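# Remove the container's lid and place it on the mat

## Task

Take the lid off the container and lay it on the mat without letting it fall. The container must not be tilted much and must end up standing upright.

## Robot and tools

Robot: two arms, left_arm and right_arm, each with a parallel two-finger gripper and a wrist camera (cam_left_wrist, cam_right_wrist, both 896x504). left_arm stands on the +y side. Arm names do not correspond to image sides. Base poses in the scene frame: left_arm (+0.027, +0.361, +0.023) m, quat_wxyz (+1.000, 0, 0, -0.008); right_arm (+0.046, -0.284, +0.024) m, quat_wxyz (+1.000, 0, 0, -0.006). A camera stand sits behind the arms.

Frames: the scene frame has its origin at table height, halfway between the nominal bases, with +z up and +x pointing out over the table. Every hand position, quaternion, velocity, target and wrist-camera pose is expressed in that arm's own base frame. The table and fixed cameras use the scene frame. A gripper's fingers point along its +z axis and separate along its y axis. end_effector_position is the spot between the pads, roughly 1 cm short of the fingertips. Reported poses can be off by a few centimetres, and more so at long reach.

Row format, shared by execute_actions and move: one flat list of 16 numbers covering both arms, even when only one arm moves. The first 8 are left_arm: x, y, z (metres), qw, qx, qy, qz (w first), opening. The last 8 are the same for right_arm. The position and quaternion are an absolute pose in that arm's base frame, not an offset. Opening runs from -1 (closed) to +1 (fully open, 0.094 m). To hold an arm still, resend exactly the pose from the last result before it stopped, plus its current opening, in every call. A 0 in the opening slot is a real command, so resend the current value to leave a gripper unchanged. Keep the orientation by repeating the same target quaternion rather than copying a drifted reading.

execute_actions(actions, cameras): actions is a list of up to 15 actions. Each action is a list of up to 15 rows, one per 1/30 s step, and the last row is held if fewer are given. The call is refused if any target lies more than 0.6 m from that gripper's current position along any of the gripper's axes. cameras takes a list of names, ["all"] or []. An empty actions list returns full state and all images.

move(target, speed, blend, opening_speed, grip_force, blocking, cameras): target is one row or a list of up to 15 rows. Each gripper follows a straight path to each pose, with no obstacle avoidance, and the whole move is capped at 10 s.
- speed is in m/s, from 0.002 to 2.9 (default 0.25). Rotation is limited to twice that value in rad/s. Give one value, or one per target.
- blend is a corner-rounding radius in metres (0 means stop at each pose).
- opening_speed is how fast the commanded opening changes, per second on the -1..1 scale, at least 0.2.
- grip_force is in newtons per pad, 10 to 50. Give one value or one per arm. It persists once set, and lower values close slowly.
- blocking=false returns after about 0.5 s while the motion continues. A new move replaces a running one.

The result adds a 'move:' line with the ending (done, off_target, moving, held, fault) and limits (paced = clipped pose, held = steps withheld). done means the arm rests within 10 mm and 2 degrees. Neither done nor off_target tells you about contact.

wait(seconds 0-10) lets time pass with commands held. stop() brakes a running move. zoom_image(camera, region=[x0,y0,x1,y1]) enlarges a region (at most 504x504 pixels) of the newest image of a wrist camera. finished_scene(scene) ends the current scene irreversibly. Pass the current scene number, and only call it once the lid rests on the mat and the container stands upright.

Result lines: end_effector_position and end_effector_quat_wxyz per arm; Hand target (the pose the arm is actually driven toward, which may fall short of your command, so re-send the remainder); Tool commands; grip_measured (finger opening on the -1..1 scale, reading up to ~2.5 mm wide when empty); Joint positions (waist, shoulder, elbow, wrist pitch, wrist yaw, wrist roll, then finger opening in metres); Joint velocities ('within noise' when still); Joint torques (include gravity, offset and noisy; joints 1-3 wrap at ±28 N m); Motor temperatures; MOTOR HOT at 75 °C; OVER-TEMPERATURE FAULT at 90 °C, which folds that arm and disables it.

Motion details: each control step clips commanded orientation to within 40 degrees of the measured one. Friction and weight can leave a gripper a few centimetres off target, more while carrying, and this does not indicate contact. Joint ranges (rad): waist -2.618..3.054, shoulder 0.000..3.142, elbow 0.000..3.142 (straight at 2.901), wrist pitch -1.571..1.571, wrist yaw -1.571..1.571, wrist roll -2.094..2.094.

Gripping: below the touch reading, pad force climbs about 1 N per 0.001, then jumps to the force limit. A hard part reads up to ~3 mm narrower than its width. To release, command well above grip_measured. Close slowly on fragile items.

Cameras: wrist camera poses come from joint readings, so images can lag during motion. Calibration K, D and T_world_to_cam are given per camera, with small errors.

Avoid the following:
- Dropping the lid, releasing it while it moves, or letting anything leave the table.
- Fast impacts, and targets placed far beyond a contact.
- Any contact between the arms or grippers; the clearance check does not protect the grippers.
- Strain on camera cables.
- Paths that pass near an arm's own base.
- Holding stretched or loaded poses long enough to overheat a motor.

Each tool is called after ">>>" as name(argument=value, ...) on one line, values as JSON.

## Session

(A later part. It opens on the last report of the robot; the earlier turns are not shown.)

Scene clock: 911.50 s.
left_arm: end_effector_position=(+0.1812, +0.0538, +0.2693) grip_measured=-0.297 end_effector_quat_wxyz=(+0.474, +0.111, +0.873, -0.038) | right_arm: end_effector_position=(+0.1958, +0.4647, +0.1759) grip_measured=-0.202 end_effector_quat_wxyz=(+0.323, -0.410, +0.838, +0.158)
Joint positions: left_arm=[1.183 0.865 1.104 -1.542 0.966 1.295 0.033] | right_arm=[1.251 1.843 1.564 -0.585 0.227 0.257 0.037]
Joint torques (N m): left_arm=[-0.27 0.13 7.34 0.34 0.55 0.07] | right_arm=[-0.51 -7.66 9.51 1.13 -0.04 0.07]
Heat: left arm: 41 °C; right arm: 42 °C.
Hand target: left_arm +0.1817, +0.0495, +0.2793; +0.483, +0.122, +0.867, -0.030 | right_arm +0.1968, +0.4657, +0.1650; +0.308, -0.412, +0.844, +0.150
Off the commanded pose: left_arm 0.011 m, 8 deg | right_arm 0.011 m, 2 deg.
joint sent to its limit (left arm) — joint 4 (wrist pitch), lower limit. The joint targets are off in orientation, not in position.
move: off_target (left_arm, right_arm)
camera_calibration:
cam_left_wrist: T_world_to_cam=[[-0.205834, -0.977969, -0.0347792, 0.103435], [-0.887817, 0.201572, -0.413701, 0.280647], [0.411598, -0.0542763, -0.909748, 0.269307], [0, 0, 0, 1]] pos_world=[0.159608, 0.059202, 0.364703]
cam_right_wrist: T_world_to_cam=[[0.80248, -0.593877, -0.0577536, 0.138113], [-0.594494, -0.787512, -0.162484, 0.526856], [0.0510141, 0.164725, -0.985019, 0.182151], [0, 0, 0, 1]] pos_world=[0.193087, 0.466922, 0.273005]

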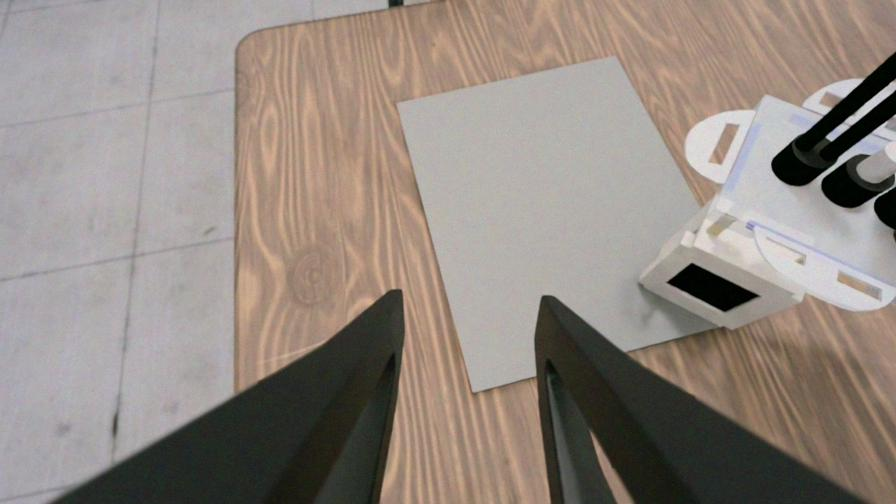

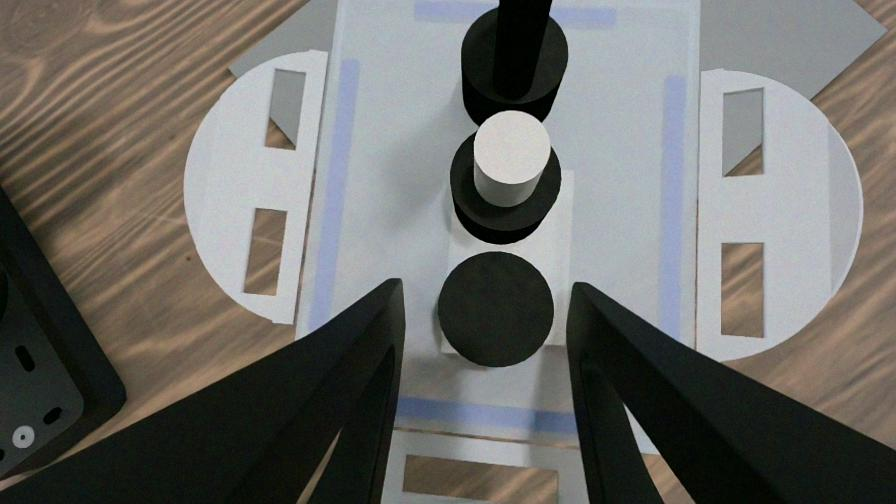

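>>> move(target=[[0.18,0.05,0.28,0.4924,0.1504,0.8529,-0.0868,-0.3,0.197,0.466,0.175,0.3074,-0.412,0.8446,0.1499,-1]], opening_speed=0.6)

>>> move(target=[[0.18,0.05,0.28,0.4924,0.1504,0.8529,-0.0868,-0.3,0.203,0.475,0.21,0.3584,-0.4021,0.8243,0.1748,-1],[0.18,0.05,0.28,0.4924,0.1504,0.8529,-0.0868,-0.3,0.208,0.480,0.232,0.3584,-0.4021,0.8243,0.1748,-1]], speed=0.04, cameras=["cam_left_wrist","cam_right_wrist"])

Scene clock: 914.10 s.
left_arm: end_effector_position=(+0.1812, +0.0538, +0.2693) grip_measured=-0.297 end_effector_quat_wxyz=(+0.474, +0.111, +0.873, -0.038) | right_arm: end_effector_position=(+0.1936, +0.4597, +0.1775) grip_measured=-0.547 end_effector_quat_wxyz=(+0.312, -0.414, +0.842, +0.150)
Joint positions: left_arm=[1.183 0.865 1.104 -1.542 0.966 1.295 0.033] | right_arm=[1.249 1.843 1.59 -0.641 0.22 0.257 0.021]
Joint torques (N m): left_arm=[-0.31 0.12 7.35 0.33 0.55 0.07] | right_arm=[-0.4 -7.66 10.63 1.27 0.02 0.06]
Heat: left arm: 41 °C; right arm: 42 °C.
Hand target: left_arm +0.1817, +0.0495, +0.2793; +0.483, +0.122, +0.867, -0.030 | right_arm +0.1969, +0.4658, +0.1749; +0.308, -0.412, +0.844, +0.150
Off the commanded pose: left_arm 0.011 m, 8 deg | right_arm 0.008 m, 1 deg.
joint sent to its limit (left arm) — joint 4 (wrist pitch), lower limit. The joint targets are off in orientation, not in position.
move: off_target (left_arm)

Scene clock: 918.27 s.
left_arm: end_effector_position=(+0.1812, +0.0538, +0.2693) grip_measured=-0.297 end_effector_quat_wxyz=(+0.474, +0.111, +0.873, -0.038) | right_arm: end_effector_position=(+0.1926, +0.4554, +0.1968) grip_measured=-0.548 end_effector_quat_wxyz=(+0.307, -0.421, +0.842, +0.141)
Joint positions: left_arm=[1.183 0.865 1.104 -1.542 0.966 1.295 0.033] | right_arm=[1.249 1.843 1.678 -0.748 0.223 0.245 0.021]
Joint torques (N m): left_arm=[-0.28 0.12 7.31 0.34 0.54 0.07] | right_arm=[-0.49 -9.73 13.07 2.12 0.32 -0.11]
Heat: left arm: 41 °C; right arm: 43 °C.
Hand target: left_arm +0.1817, +0.0495, +0.2793; +0.483, +0.122, +0.867, -0.030 | right_arm +0.2062, +0.4758, +0.2330; +0.358, -0.402, +0.825, +0.175
Off the commanded pose: left_arm 0.011 m, 8 deg | right_arm 0.046 m, 8 deg.
joint sent to its limit (left arm) — joint 4 (wrist pitch), lower limit. The joint targets are off in orientation, not in position.
move: off_target (left_arm, right_arm)
camera_calibration:
cam_left_wrist: T_world_to_cam=[[-0.205834, -0.977969, -0.0347792, 0.103435], [-0.887817, 0.201572, -0.413701, 0.280647], [0.411598, -0.0542763, -0.909748, 0.269307], [0, 0, 0, 1]] pos_world=[0.159608, 0.059202, 0.364703]
cam_right_wrist: T_world_to_cam=[[0.808197, -0.587699, -0.0377748, 0.128607], [-0.587729, -0.800851, -0.114947, 0.516438], [0.0373022, 0.115101, -0.992653, 0.231232], [0, 0, 0, 1]] pos_world=[0.190961, 0.462556, 0.293754]

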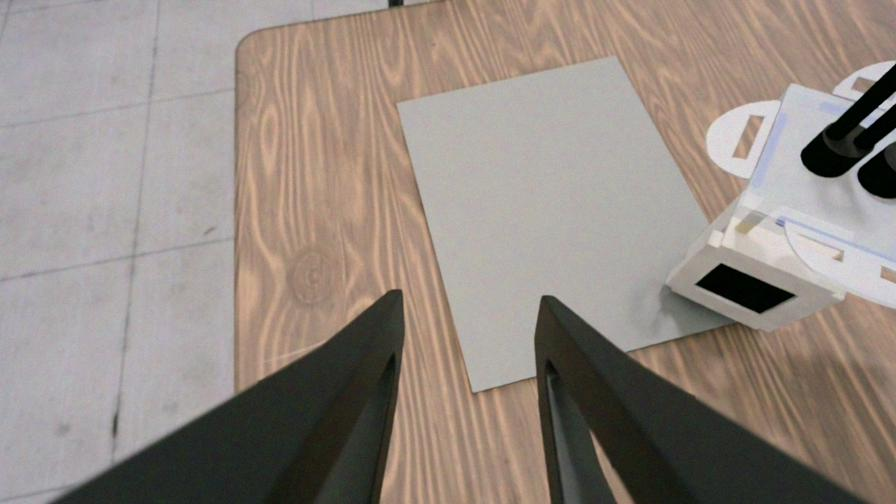

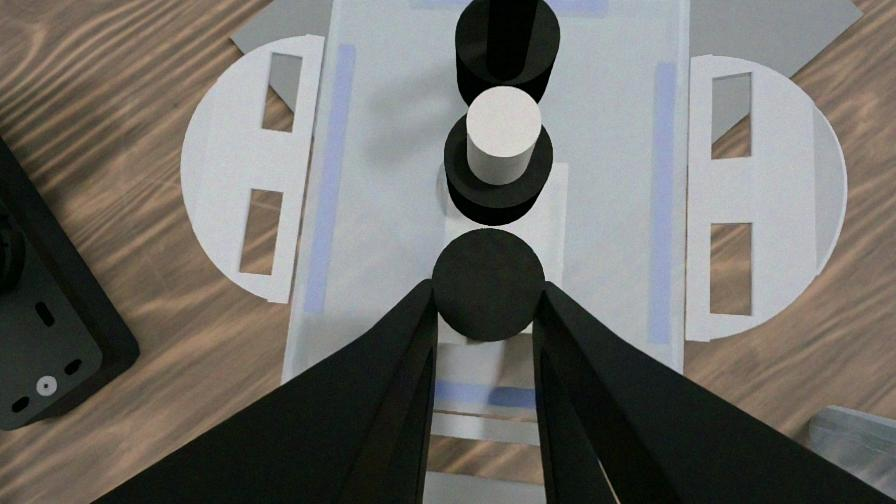

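>>> move(target=[[0.18,0.05,0.28,0.4924,0.1504,0.8529,-0.0868,-0.3,0.196,0.464,0.185,0.3584,-0.4021,0.8243,0.1748,-1],[0.18,0.05,0.28,0.4924,0.1504,0.8529,-0.0868,-0.3,0.195,0.462,0.165,0.3584,-0.4021,0.8243,0.1748,-1]], speed=0.03, cameras=["cam_left_wrist","cam_right_wrist"])

Scene clock: 923.77 s.
left_arm: end_effector_position=(+0.1812, +0.0538, +0.2693) grip_measured=-0.297 end_effector_quat_wxyz=(+0.474, +0.111, +0.873, -0.038) | right_arm: end_effector_position=(+0.2003, +0.4665, +0.1753) grip_measured=-0.550 end_effector_quat_wxyz=(+0.368, -0.396, +0.822, +0.180)
Joint positions: left_arm=[1.183 0.865 1.104 -1.542 0.966 1.295 0.033] | right_arm=[1.255 1.792 1.422 -0.387 0.261 0.245 0.021]
Joint torques (N m): left_arm=[-0.31 0.13 7.35 0.33 0.54 0.07] | right_arm=[0.4 -10.21 5.31 1.52 0.04 0.03]
Heat: left arm: 41 °C; right arm: 44 °C.
Hand target: left_arm +0.1817, +0.0495, +0.2793; +0.483, +0.122, +0.867, -0.030 | right_arm +0.1951, +0.4620, +0.1651; +0.358, -0.402, +0.824, +0.175
Off the commanded pose: left_arm 0.011 m, 8 deg | right_arm 0.012 m, 1 deg.
joint sent to its limit (left arm) — joint 4 (wrist pitch), lower limit. The joint targets are off in orientation, not in position.
move: off_target (left_arm, right_arm)
camera_calibration:
cam_left_wrist: T_world_to_cam=[[-0.205834, -0.977969, -0.0347792, 0.103435], [-0.887817, 0.201572, -0.413701, 0.280647], [0.411598, -0.0542763, -0.909748, 0.269307], [0, 0, 0, 1]] pos_world=[0.159608, 0.059202, 0.364703]
cam_right_wrist: T_world_to_cam=[[0.800062, -0.596973, -0.0593633, 0.137853], [-0.588798, -0.762416, -0.2684, 0.536491], [0.114968, 0.24969, -0.961477, 0.124527], [0, 0, 0, 1]] pos_world=[0.191278, 0.460231, 0.271908]

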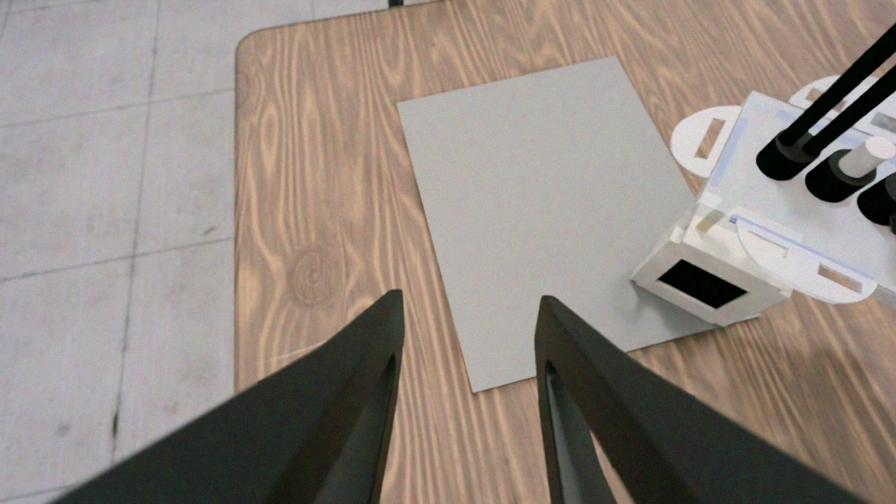

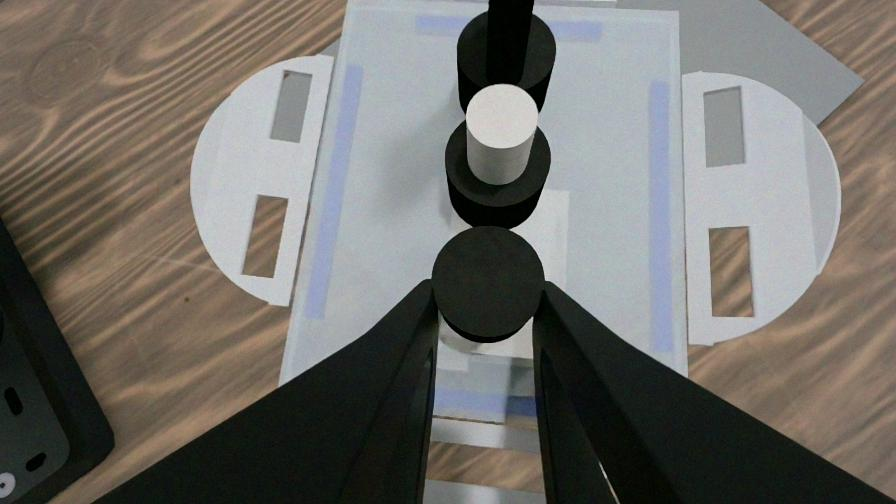

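>>> move(target=[[0.18,0.05,0.28,0.4924,0.1504,0.8529,-0.0868,-0.3,0.197,0.465,0.168,0.3584,-0.4021,0.8243,0.1748,-0.1]], opening_speed=0.4)

>>> move(target=[[0.18,0.05,0.28,0.4924,0.1504,0.8529,-0.0868,-0.3,0.205,0.477,0.175,0.3584,-0.4021,0.8243,0.1748,-0.1]], speed=0.03, cameras=["cam_left_wrist","cam_right_wrist"])

Scene clock: 926.93 s.
left_arm: end_effector_position=(+0.1812, +0.0538, +0.2693) grip_measured=-0.297 end_effector_quat_wxyz=(+0.474, +0.111, +0.873, -0.038) | right_arm: end_effector_position=(+0.2006, +0.4672, +0.1762) grip_measured=-0.102 end_effector_quat_wxyz=(+0.370, -0.395, +0.821, +0.181)
Joint positions: left_arm=[1.183 0.865 1.104 -1.542 0.966 1.295 0.033] | right_arm=[1.255 1.792 1.422 -0.383 0.261 0.245 0.042]
Joint torques (N m): left_arm=[-0.32 0.13 7.35 0.33 0.54 0.08] | right_arm=[0.18 -9.32 7.31 1.33 0.01 0]
Heat: left arm: 41 °C; right arm: 44 °C.
Hand target: left_arm +0.1817, +0.0495, +0.2793; +0.483, +0.122, +0.867, -0.030 | right_arm +0.1971, +0.4649, +0.1681; +0.358, -0.402, +0.824, +0.175
Off the commanded pose: left_arm 0.011 m, 8 deg | right_arm 0.009 m, 2 deg.
joint sent to its limit (left arm) — joint 4 (wrist pitch), lower limit. The joint targets are off in orientation, not in position.
move: off_target (left_arm)

Scene clock: 929.37 s.
left_arm: end_effector_position=(+0.1812, +0.0538, +0.2693) grip_measured=-0.297 end_effector_quat_wxyz=(+0.474, +0.111, +0.873, -0.038) | right_arm: end_effector_position=(+0.2003, +0.4718, +0.1774) grip_measured=-0.102 end_effector_quat_wxyz=(+0.361, -0.400, +0.823, +0.178)
Joint positions: left_arm=[1.183 0.865 1.104 -1.542 0.966 1.295 0.033] | right_arm=[1.255 1.817 1.473 -0.428 0.252 0.243 0.042]
Joint torques (N m): left_arm=[-0.31 0.16 7.32 0.33 0.54 0.08] | right_arm=[-0.68 -7.72 10.65 1.41 0.02 -0.08]
Heat: left arm: 41 °C; right arm: 44 °C.
Hand target: left_arm +0.1817, +0.0495, +0.2793; +0.483, +0.122, +0.867, -0.030 | right_arm +0.2050, +0.4767, +0.1750; +0.359, -0.402, +0.824, +0.175
Off the commanded pose: left_arm 0.011 m, 8 deg | right_arm 0.007 m, 1 deg.
joint sent to its limit (left arm) — joint 4 (wrist pitch), lower limit. The joint targets are off in orientation, not in position.
move: off_target (left_arm)
camera_calibration:
cam_left_wrist: T_world_to_cam=[[-0.205834, -0.977969, -0.0347792, 0.103435], [-0.887817, 0.201572, -0.413701, 0.280647], [0.411598, -0.0542763, -0.909748, 0.269307], [0, 0, 0, 1]] pos_world=[0.159608, 0.059202, 0.364703]
cam_right_wrist: T_world_to_cam=[[0.804003, -0.591641, -0.0594954, 0.13778], [-0.585504, -0.77024, -0.252817, 0.541405], [0.103751, 0.2381, -0.965683, 0.133604], [0, 0, 0, 1]] pos_world=[0.192357, 0.466717, 0.274092]

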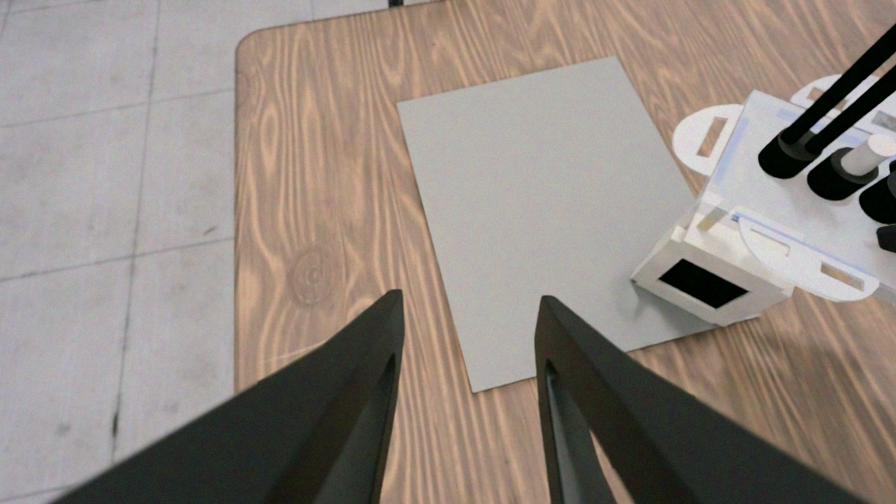

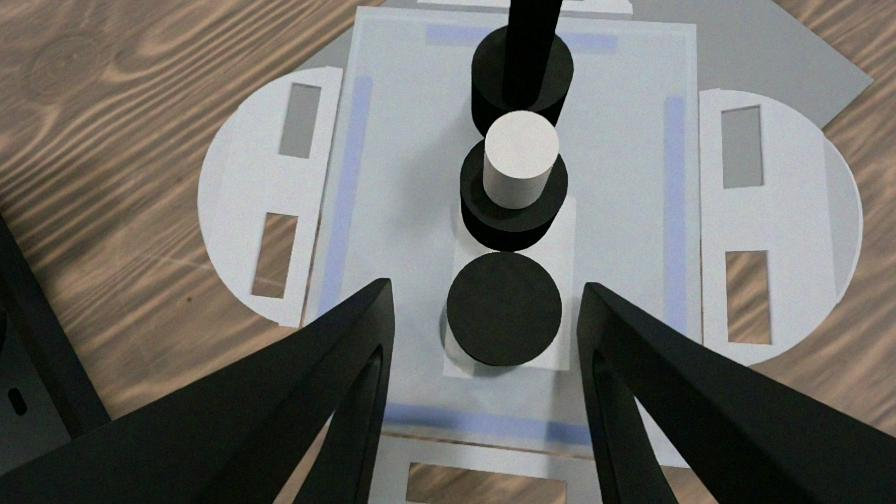

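>>> move(target=[[0.18,0.05,0.28,0.4924,0.1504,0.8529,-0.0868,-0.3,0.214,0.480,0.177,0.3584,-0.4021,0.8243,0.1748,-0.1]], speed=0.03, cameras=["cam_right_wrist"])

Scene clock: 932.13 s.
left_arm: end_effector_position=(+0.1812, +0.0538, +0.2693) grip_measured=-0.297 end_effector_quat_wxyz=(+0.474, +0.111, +0.873, -0.038) | right_arm: end_effector_position=(+0.2085, +0.4742, +0.1775) grip_measured=-0.102 end_effector_quat_wxyz=(+0.358, -0.402, +0.824, +0.177)
Joint positions: left_arm=[1.183 0.865 1.104 -1.542 0.966 1.295 0.033] | right_arm=[1.236 1.839 1.505 -0.442 0.236 0.229 0.042]
Joint torques (N m): left_arm=[-0.31 0.14 7.32 0.33 0.54 0.07] | right_arm=[-0.64 -8.05 10.62 1.46 0.05 -0.08]
Heat: left arm: 41 °C; right arm: 44 °C.
Hand target: left_arm +0.1817, +0.0495, +0.2793; +0.483, +0.122, +0.867, -0.030 | right_arm +0.2139, +0.4797, +0.1768; +0.358, -0.402, +0.824, +0.175
Off the commanded pose: left_arm 0.011 m, 8 deg | right_arm 0.008 m, 0 deg.
joint sent to its limit (left arm) — joint 4 (wrist pitch), lower limit. The joint targets are off in orientation, not in position.
move: off_target (left_arm)
camera_calibration:
cam_right_wrist: T_world_to_cam=[[0.804809, -0.590594, -0.0590029, 0.131805], [-0.585093, -0.772727, -0.24609, 0.547953], [0.0997459, 0.232577, -0.96745, 0.136092], [0, 0, 0, 1]] pos_world=[0.200951, 0.46961, 0.274285]
Images, in order (width x height): cam_right_wrist 896x504.

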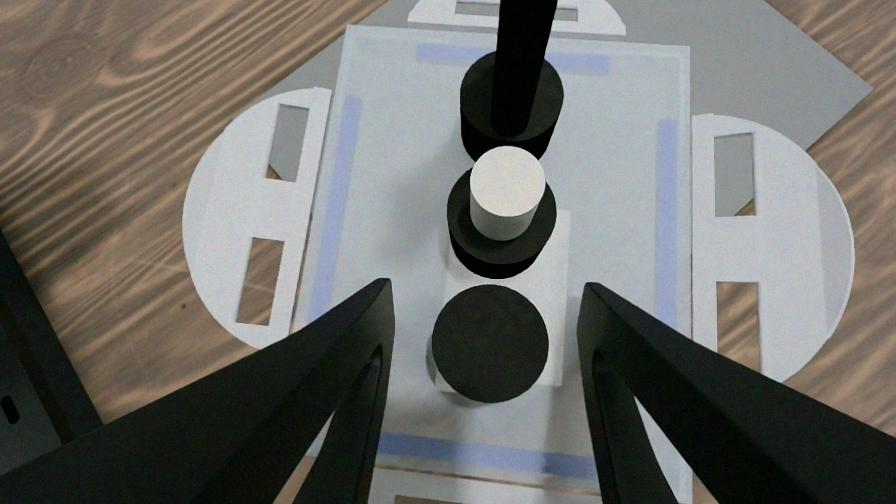

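>>> move(target=[[0.18,0.05,0.28,0.4924,0.1504,0.8529,-0.0868,-0.3,0.213,0.479,0.180,0.3584,-0.4021,0.8243,0.1748,-1]], opening_speed=0.6)

>>> move(target=[[0.18,0.05,0.28,0.4924,0.1504,0.8529,-0.0868,-0.3,0.216,0.484,0.22,0.3584,-0.4021,0.8243,0.1748,-1],[0.18,0.05,0.28,0.4924,0.1504,0.8529,-0.0868,-0.3,0.220,0.492,0.25,0.3584,-0.4021,0.8243,0.1748,-1],[0.18,0.05,0.28,0.4924,0.1504,0.8529,-0.0868,-0.3,0.222,0.525,0.25,0.3584,-0.4021,0.8243,0.1748,-1]], speed=0.05, cameras=["cam_left_wrist","cam_right_wrist"])

Scene clock: 934.43 s.
left_arm: end_effector_position=(+0.1812, +0.0538, +0.2693) grip_measured=-0.297 end_effector_quat_wxyz=(+0.474, +0.111, +0.873, -0.038) | right_arm: end_effector_position=(+0.2081, +0.4733, +0.1776) grip_measured=-0.530 end_effector_quat_wxyz=(+0.356, -0.403, +0.825, +0.175)
Joint positions: left_arm=[1.183 0.865 1.104 -1.542 0.966 1.295 0.033] | right_arm=[1.236 1.839 1.51 -0.453 0.235 0.229 0.022]
Joint torques (N m): left_arm=[-0.31 0.14 7.34 0.32 0.54 0.07] | right_arm=[-0.51 -8.51 10.7 1.44 0.07 -0.06]
Heat: left arm: 41 °C; right arm: 44 °C.
Hand target: left_arm +0.1817, +0.0495, +0.2793; +0.483, +0.122, +0.867, -0.030 | right_arm +0.2130, +0.4788, +0.1799; +0.359, -0.402, +0.824, +0.175
Off the commanded pose: left_arm 0.011 m, 8 deg | right_arm 0.008 m, 0 deg.
joint sent to its limit (left arm) — joint 4 (wrist pitch), lower limit. The joint targets are off in orientation, not in position.
move: off_target (left_arm)

Scene clock: 939.47 s.
left_arm: end_effector_position=(+0.1812, +0.0538, +0.2693) grip_measured=-0.297 end_effector_quat_wxyz=(+0.474, +0.111, +0.873, -0.038) | right_arm: end_effector_position=(+0.2118, +0.5034, +0.2167) grip_measured=-0.531 end_effector_quat_wxyz=(+0.309, -0.424, +0.839, +0.144)
Joint positions: left_arm=[1.183 0.865 1.104 -1.542 0.966 1.295 0.033] | right_arm=[1.241 2.075 2.077 -0.906 0.213 0.232 0.022]
Joint torques (N m): left_arm=[-0.28 0.14 7.35 0.33 0.54 0.07] | right_arm=[0.46 -11.79 12.89 2.04 0.4 0.07]
Heat: left arm: 40 °C; right arm: 44 °C.
Hand target: left_arm +0.1817, +0.0495, +0.2793; +0.483, +0.122, +0.867, -0.030 | right_arm +0.2203, +0.5213, +0.2506; +0.358, -0.402, +0.825, +0.176
Off the commanded pose: left_arm 0.011 m, 8 deg | right_arm 0.041 m, 7 deg.
joint sent to its limit (left arm) — joint 4 (wrist pitch), lower limit. The joint targets are off in orientation, not in position.
move: off_target (left_arm, right_arm)
camera_calibration:
cam_left_wrist: T_world_to_cam=[[-0.205834, -0.977969, -0.0347792, 0.103435], [-0.887817, 0.201572, -0.413701, 0.280647], [0.411598, -0.0542763, -0.909748, 0.269307], [0, 0, 0, 1]] pos_world=[0.159608, 0.059202, 0.364703]
cam_right_wrist: T_world_to_cam=[[0.812448, -0.581685, -0.0396263, 0.138431], [-0.581727, -0.804208, -0.121828, 0.570389], [0.0389977, 0.122031, -0.99176, 0.240669], [0, 0, 0, 1]] pos_world=[0.209957, 0.509866, 0.31366]

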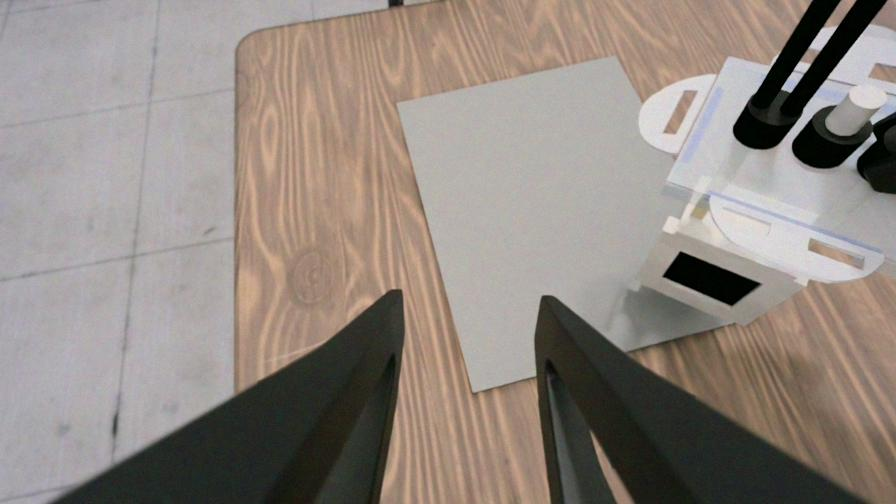

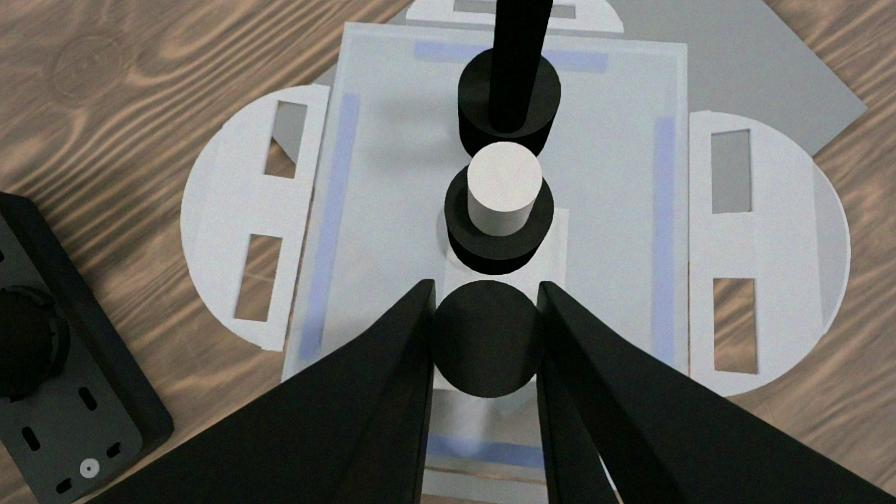

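>>> move(target=[[0.18,0.05,0.28,0.4924,0.1504,0.8529,-0.0868,-0.3,0.226,0.535,0.25,0.408,-0.3906,0.8008,0.199,-1]], speed=0.05, cameras=["cam_left_wrist","cam_right_wrist"])

Scene clock: 941.90 s.
left_arm: end_effector_position=(+0.1812, +0.0538, +0.2693) grip_measured=-0.297 end_effector_quat_wxyz=(+0.474, +0.111, +0.873, -0.038) | right_arm: end_effector_position=(+0.2187, +0.5211, +0.1950) grip_measured=-0.531 end_effector_quat_wxyz=(+0.342, -0.415, +0.828, +0.157)
Joint positions: left_arm=[1.183 0.865 1.104 -1.542 0.966 1.295 0.033] | right_arm=[1.249 2.075 1.939 -0.696 0.246 0.225 0.022]
Joint torques (N m): left_arm=[-0.31 0.14 7.32 0.33 0.55 0.08] | right_arm=[0.43 -17.91 8.4 2.46 0.46 -0.1]
Heat: left arm: 40 °C; right arm: 45 °C.
Hand target: left_arm +0.1817, +0.0495, +0.2793; +0.483, +0.122, +0.867, -0.030 | right_arm +0.2241, +0.5301, +0.2507; +0.406, -0.390, +0.803, +0.198
Off the commanded pose: left_arm 0.011 m, 8 deg | right_arm 0.057 m, 10 deg.
joint sent to its limit (left arm) — joint 4 (wrist pitch), lower limit. The joint targets are off in orientation, not in position.
move: off_target (left_arm, right_arm)
camera_calibration:
cam_left_wrist: T_world_to_cam=[[-0.205834, -0.977969, -0.0347792, 0.103435], [-0.887817, 0.201572, -0.413701, 0.280647], [0.411598, -0.0542763, -0.909748, 0.269307], [0, 0, 0, 1]] pos_world=[0.159608, 0.059202, 0.364703]
cam_right_wrist: T_world_to_cam=[[0.809957, -0.585572, -0.032792, 0.143611], [-0.579647, -0.790738, -0.196832, 0.593102], [0.0893291, 0.178433, -0.979889, 0.173971], [0, 0, 0, 1]] pos_world=[0.21193, 0.522041, 0.291923]

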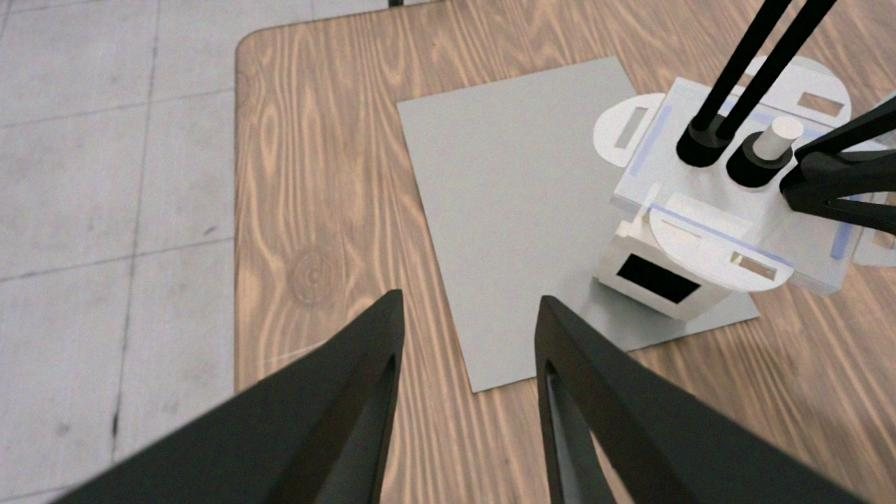

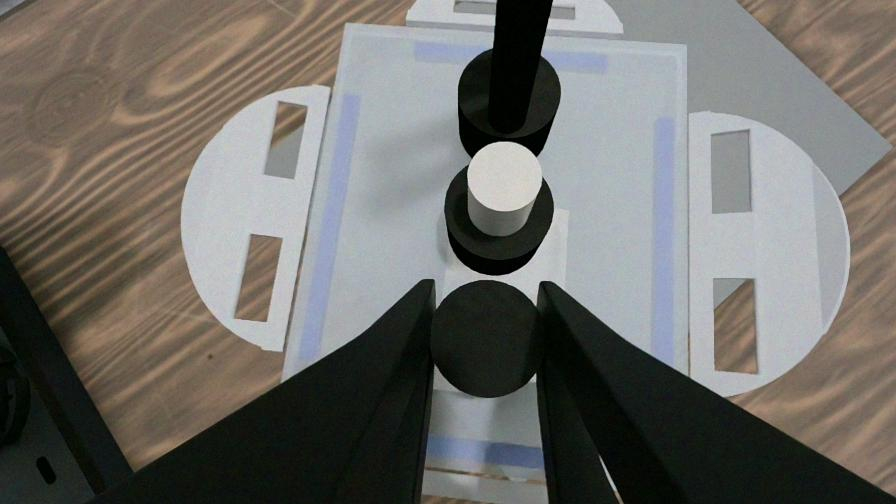

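>>> move(target=[[0.18,0.05,0.28,0.4924,0.1504,0.8529,-0.0868,-0.3,0.224,0.532,0.225,0.408,-0.3906,0.8008,0.199,-1]], speed=0.02, cameras=["cam_left_wrist","cam_right_wrist"])

Scene clock: 946.13 s.
left_arm: end_effector_position=(+0.1812, +0.0538, +0.2693) grip_measured=-0.297 end_effector_quat_wxyz=(+0.474, +0.111, +0.873, -0.038) | right_arm: end_effector_position=(+0.2226, +0.5263, +0.1805) grip_measured=-0.531 end_effector_quat_wxyz=(+0.364, -0.407, +0.821, +0.165)
Joint positions: left_arm=[1.183 0.865 1.104 -1.542 0.966 1.295 0.033] | right_arm=[1.252 2.06 1.824 -0.547 0.265 0.22 0.022]
Joint torques (N m): left_arm=[-0.29 0.12 7.32 0.33 0.54 0.07] | right_arm=[0.42 -18.14 7.23 2.15 0.26 -0.08]
Heat: left arm: 40 °C; right arm: 45 °C.
Hand target: left_arm +0.1817, +0.0495, +0.2793; +0.483, +0.122, +0.867, -0.030 | right_arm +0.2233, +0.5300, +0.2249; +0.407, -0.390, +0.802, +0.198
Off the commanded pose: left_arm 0.011 m, 8 deg | right_arm 0.045 m, 7 deg.
joint sent to its limit (left arm) — joint 4 (wrist pitch), lower limit. The joint targets are off in orientation, not in position.
move: off_target (left_arm, right_arm)
camera_calibration:
cam_left_wrist: T_world_to_cam=[[-0.205834, -0.977969, -0.0347792, 0.103435], [-0.887817, 0.201572, -0.413701, 0.280647], [0.411598, -0.0542763, -0.909748, 0.269307], [0, 0, 0, 1]] pos_world=[0.159608, 0.059202, 0.364703]
cam_right_wrist: T_world_to_cam=[[0.806364, -0.59062, -0.0307377, 0.145984], [-0.578809, -0.77743, -0.246134, 0.59831], [0.121475, 0.216265, -0.968748, 0.129361], [0, 0, 0, 1]] pos_world=[0.212878, 0.523389, 0.27707]

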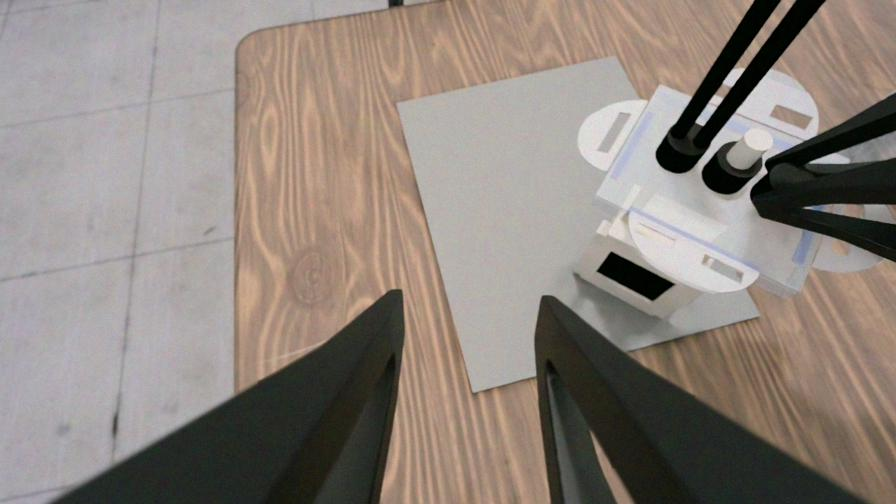

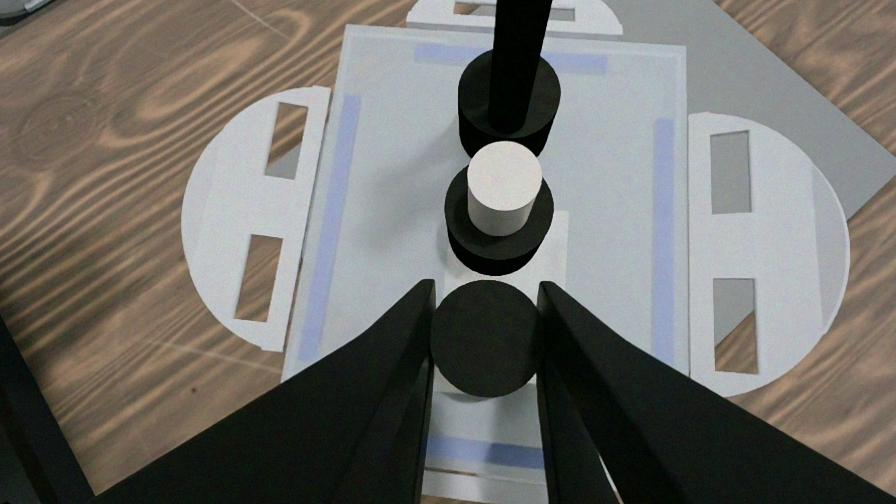

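>>> move(target=[[0.18,0.05,0.28,0.4924,0.1504,0.8529,-0.0868,-0.3,0.222,0.530,0.205,0.4,-0.3925,0.8047,0.195,-1]], speed=0.02, cameras=["cam_left_wrist","cam_right_wrist"])

Scene clock: 950.03 s.
left_arm: end_effector_position=(+0.1812, +0.0538, +0.2693) grip_measured=-0.297 end_effector_quat_wxyz=(+0.474, +0.111, +0.873, -0.038) | right_arm: end_effector_position=(+0.2249, +0.5286, +0.1798) grip_measured=-0.531 end_effector_quat_wxyz=(+0.378, -0.400, +0.817, +0.174)
Joint positions: left_arm=[1.183 0.865 1.104 -1.542 0.966 1.295 0.033] | right_arm=[1.252 2.048 1.778 -0.476 0.273 0.22 0.022]
Joint torques (N m): left_arm=[-0.31 0.14 7.36 0.33 0.54 0.08] | right_arm=[0.46 -16.47 6.38 1.91 0.13 -0.02]
Heat: left arm: 40 °C; right arm: 46 °C.
Hand target: left_arm +0.1817, +0.0495, +0.2793; +0.483, +0.122, +0.867, -0.030 | right_arm +0.2220, +0.5297, +0.2048; +0.400, -0.393, +0.805, +0.195
Off the commanded pose: left_arm 0.011 m, 8 deg | right_arm 0.025 m, 4 deg.
joint sent to its limit (left arm) — joint 4 (wrist pitch), lower limit. The joint targets are off in orientation, not in position.
move: off_target (left_arm, right_arm)
camera_calibration:
cam_left_wrist: T_world_to_cam=[[-0.205834, -0.977969, -0.0347792, 0.103435], [-0.887817, 0.201572, -0.413701, 0.280647], [0.411598, -0.0542763, -0.909748, 0.269307], [0, 0, 0, 1]] pos_world=[0.159608, 0.059202, 0.364703]
cam_right_wrist: T_world_to_cam=[[0.803336, -0.594419, -0.0362998, 0.14917], [-0.579056, -0.76543, -0.280732, 0.601206], [0.139088, 0.246542, -0.959099, 0.106366], [0, 0, 0, 1]] pos_world=[0.213505, 0.522627, 0.276209]

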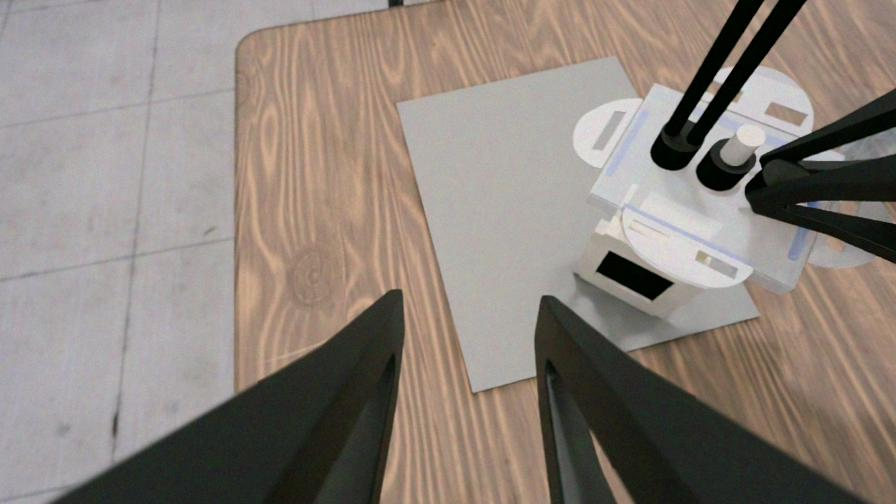

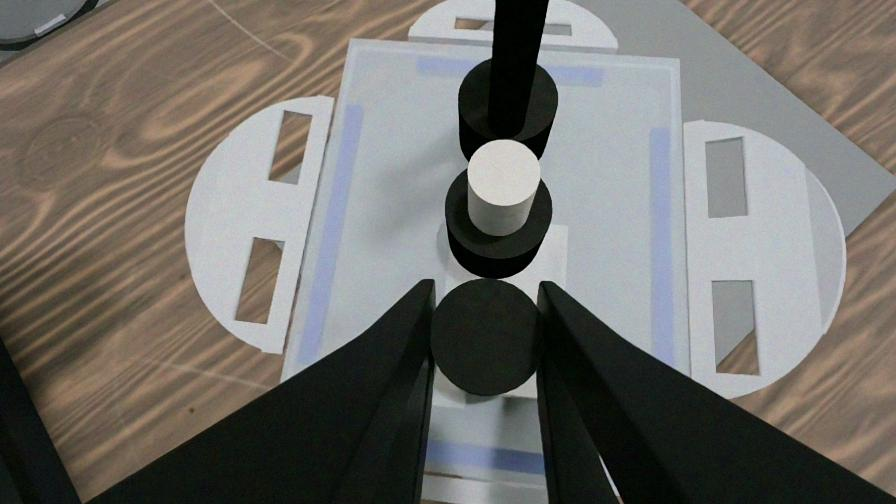

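>>> move(target=[[0.18,0.05,0.28,0.4924,0.1504,0.8529,-0.0868,-0.3,0.216,0.520,0.187,0.39,-0.3945,0.8088,0.1903,-1]], speed=0.02, cameras=["cam_left_wrist","cam_right_wrist"])

Scene clock: 953.87 s.
left_arm: end_effector_position=(+0.1812, +0.0538, +0.2693) grip_measured=-0.297 end_effector_quat_wxyz=(+0.474, +0.111, +0.873, -0.038) | right_arm: end_effector_position=(+0.2218, +0.5232, +0.1779) grip_measured=-0.531 end_effector_quat_wxyz=(+0.387, -0.397, +0.812, +0.182)
Joint positions: left_arm=[1.183 0.865 1.104 -1.542 0.966 1.295 0.033] | right_arm=[1.255 2.007 1.69 -0.403 0.277 0.22 0.022]
Joint torques (N m): left_arm=[-0.27 0.13 7.35 0.33 0.55 0.07] | right_arm=[0.58 -14.91 5.91 1.59 0.06 0.08]
Heat: left arm: 40 °C; right arm: 46 °C.
Hand target: left_arm +0.1817, +0.0495, +0.2793; +0.483, +0.122, +0.867, -0.030 | right_arm +0.2162, +0.5201, +0.1869; +0.390, -0.395, +0.810, +0.190
Off the commanded pose: left_arm 0.011 m, 8 deg | right_arm 0.011 m, 1 deg.
joint sent to its limit (left arm) — joint 4 (wrist pitch), lower limit. The joint targets are off in orientation, not in position.
move: off_target (left_arm, right_arm)
camera_calibration:
cam_left_wrist: T_world_to_cam=[[-0.205834, -0.977969, -0.0347792, 0.103435], [-0.887817, 0.201572, -0.413701, 0.280647], [0.411598, -0.0542763, -0.909748, 0.269307], [0, 0, 0, 1]] pos_world=[0.159608, 0.059202, 0.364703]
cam_right_wrist: T_world_to_cam=[[0.804123, -0.592961, -0.0422243, 0.14854], [-0.575433, -0.758589, -0.305645, 0.59474], [0.149205, 0.270074, -0.951209, 0.0902932], [0, 0, 0, 1]] pos_world=[0.209317, 0.514856, 0.273939]

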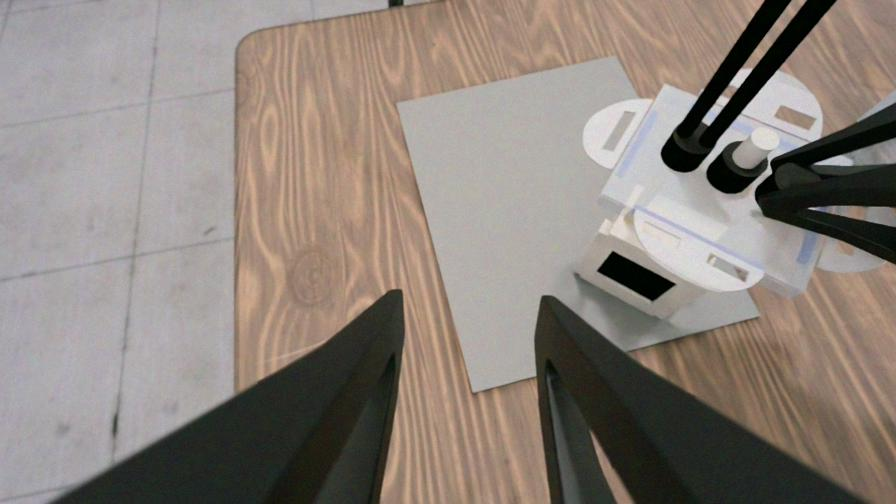

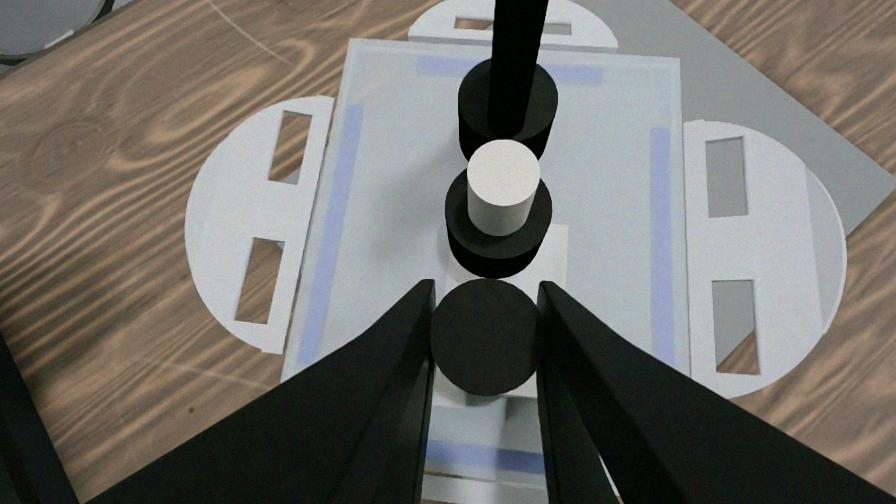

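Now release slowly and retreat.

>>> move(target=[[0.18,0.05,0.28,0.4924,0.1504,0.8529,-0.0868,-0.3,0.2185,0.522,0.178,0.387,-0.397,0.812,0.182,0]], opening_speed=0.3, cameras=["cam_left_wrist","cam_right_wrist"])

>>> move(target=[[0.18,0.05,0.28,0.4924,0.1504,0.8529,-0.0868,-0.3,0.190,0.485,0.205,0.387,-0.397,0.812,0.182,0],[0.18,0.05,0.28,0.4924,0.1504,0.8529,-0.0868,-0.3,0.150,0.41,0.28,0.387,-0.397,0.812,0.182,0],[0.18,0.05,0.28,0.4924,0.1504,0.8529,-0.0868,-0.3,0.17,0.16,0.28,0.387,-0.397,0.812,0.182,0]], speed=[0.06,0.1,0.2], blend=[0.01,0.03,0], cameras=["cam_left_wrist","cam_right_wrist"])

Scene clock: 958.07 s.
left_arm: end_effector_position=(+0.1812, +0.0538, +0.2693) grip_measured=-0.297 end_effector_quat_wxyz=(+0.474, +0.111, +0.873, -0.038) | right_arm: end_effector_position=(+0.2224, +0.5234, +0.1786) grip_measured=-0.002 end_effector_quat_wxyz=(+0.389, -0.396, +0.812, +0.182)
Joint positions: left_arm=[1.183 0.865 1.104 -1.542 0.966 1.295 0.033] | right_arm=[1.255 2.007 1.69 -0.4 0.28 0.22 0.047]
Joint torques (N m): left_arm=[-0.31 0.13 7.32 0.33 0.54 0.07] | right_arm=[0.42 -12.81 6.75 1.56 0.1 0.04]
Heat: left arm: 40 °C; right arm: 45 °C.
Hand target: left_arm +0.1817, +0.0495, +0.2793; +0.483, +0.122, +0.867, -0.030 | right_arm +0.2186, +0.5220, +0.1780; +0.387, -0.397, +0.812, +0.182
Off the commanded pose: left_arm 0.011 m, 8 deg | right_arm 0.004 m, 0 deg.
joint sent to its limit (left arm) — joint 4 (wrist pitch), lower limit. The joint targets are off in orientation, not in position.
move: off_target (left_arm)
camera_calibration:
cam_left_wrist: T_world_to_cam=[[-0.205834, -0.977969, -0.0347792, 0.103435], [-0.887817, 0.201572, -0.413701, 0.280647], [0.411598, -0.0542763, -0.909748, 0.269307], [0, 0, 0, 1]] pos_world=[0.159608, 0.059202, 0.364703]
cam_right_wrist: T_world_to_cam=[[0.802916, -0.594661, -0.0412932, 0.149194], [-0.576251, -0.756601, -0.309013, 0.595175], [0.152515, 0.271906, -0.950161, 0.0888956], [0, 0, 0, 1]] pos_world=[0.209622, 0.514858, 0.274542]

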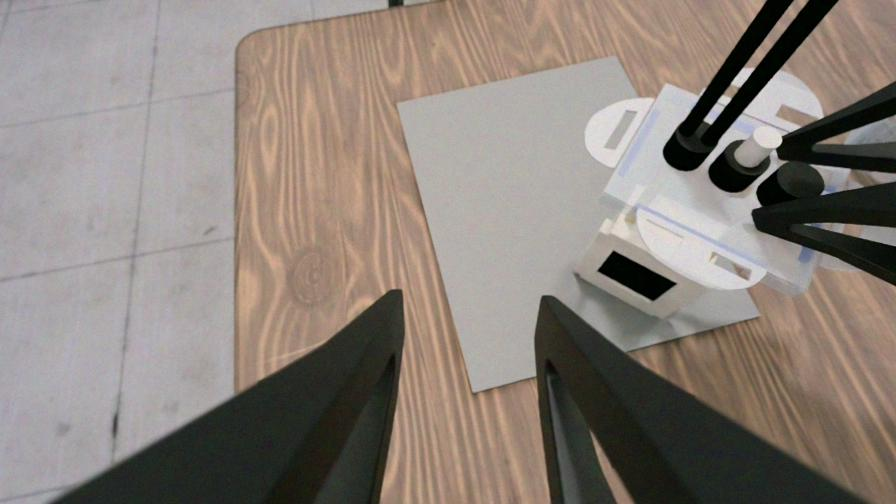

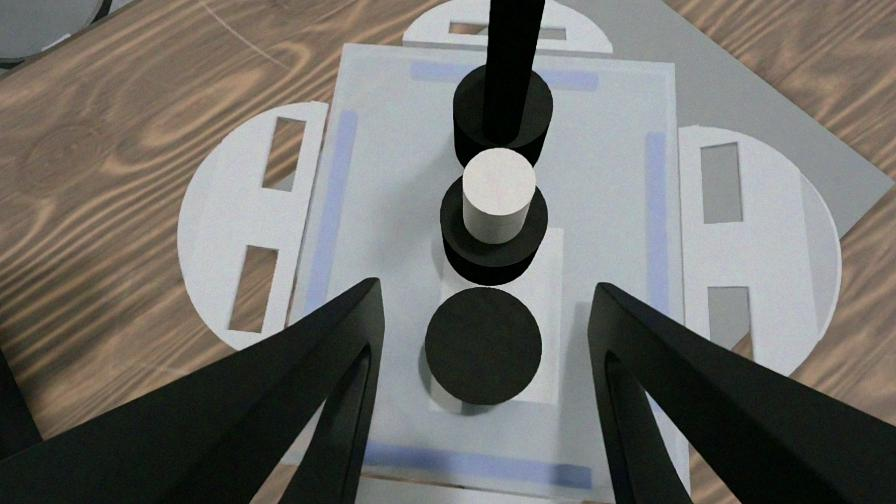

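Scene clock: 962.53 s.
left_arm: end_effector_position=(+0.1812, +0.0538, +0.2693) grip_measured=-0.297 end_effector_quat_wxyz=(+0.474, +0.111, +0.873, -0.038) | right_arm: end_effector_position=(+0.1706, +0.1593, +0.2823) grip_measured=-0.002 end_effector_quat_wxyz=(+0.392, -0.394, +0.812, +0.179)
Joint positions: left_arm=[1.183 0.865 1.104 -1.542 0.966 1.295 0.033] | right_arm=[0.552 0.775 1.113 -1.045 -0.253 -0.235 0.047]
Joint torques (N m): left_arm=[-0.29 0.13 7.35 0.32 0.54 0.08] | right_arm=[-0.59 1.61 6.48 1.56 -0.3 -0.11]
Heat: left arm: 40 °C; right arm: 45 °C.
Hand target: left_arm +0.1817, +0.0495, +0.2793; +0.483, +0.122, +0.867, -0.030 | right_arm +0.1700, +0.1600, +0.2801; +0.387, -0.397, +0.812, +0.182
Off the commanded pose: left_arm 0.011 m, 8 deg | right_arm 0.002 m, 1 deg.
joint sent to its limit (left arm) — joint 4 (wrist pitch), lower limit. The joint targets are off in orientation, not in position.
move: off_target (left_arm)
camera_calibration:
cam_left_wrist: T_world_to_cam=[[-0.205834, -0.977969, -0.0347792, 0.103435], [-0.887817, 0.201572, -0.413701, 0.280647], [0.411598, -0.0542763, -0.909748, 0.269307], [0, 0, 0, 1]] pos_world=[0.159608, 0.059202, 0.364703]
cam_right_wrist: T_world_to_cam=[[0.800035, -0.598923, -0.0351337, -0.0220183], [-0.578051, -0.753828, -0.31241, 0.322763], [0.160625, 0.270248, -0.949298, 0.292935], [0, 0, 0, 1]] pos_world=[0.157137, 0.150956, 0.378143]

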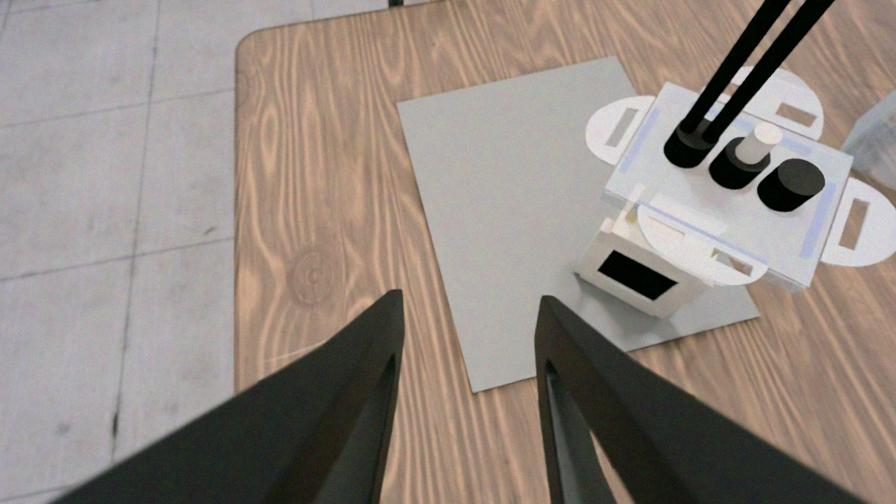

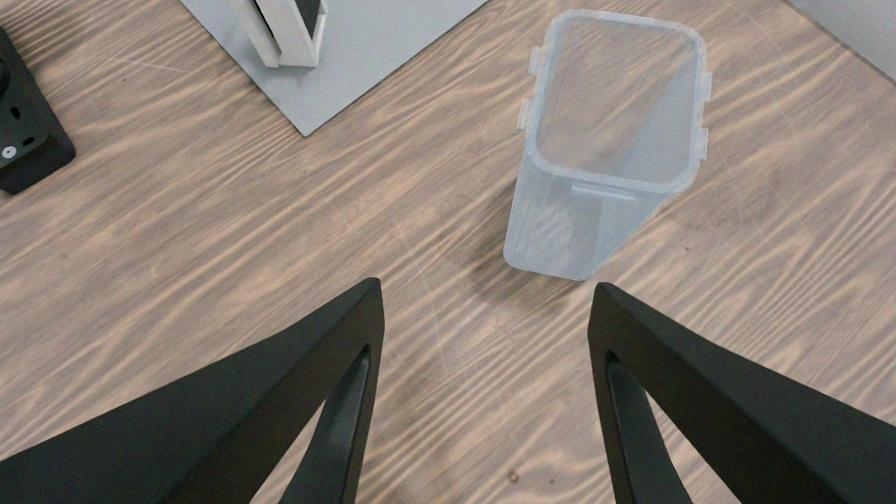

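>>> finished_scene(scene=1)

The scene is finished: the task was done.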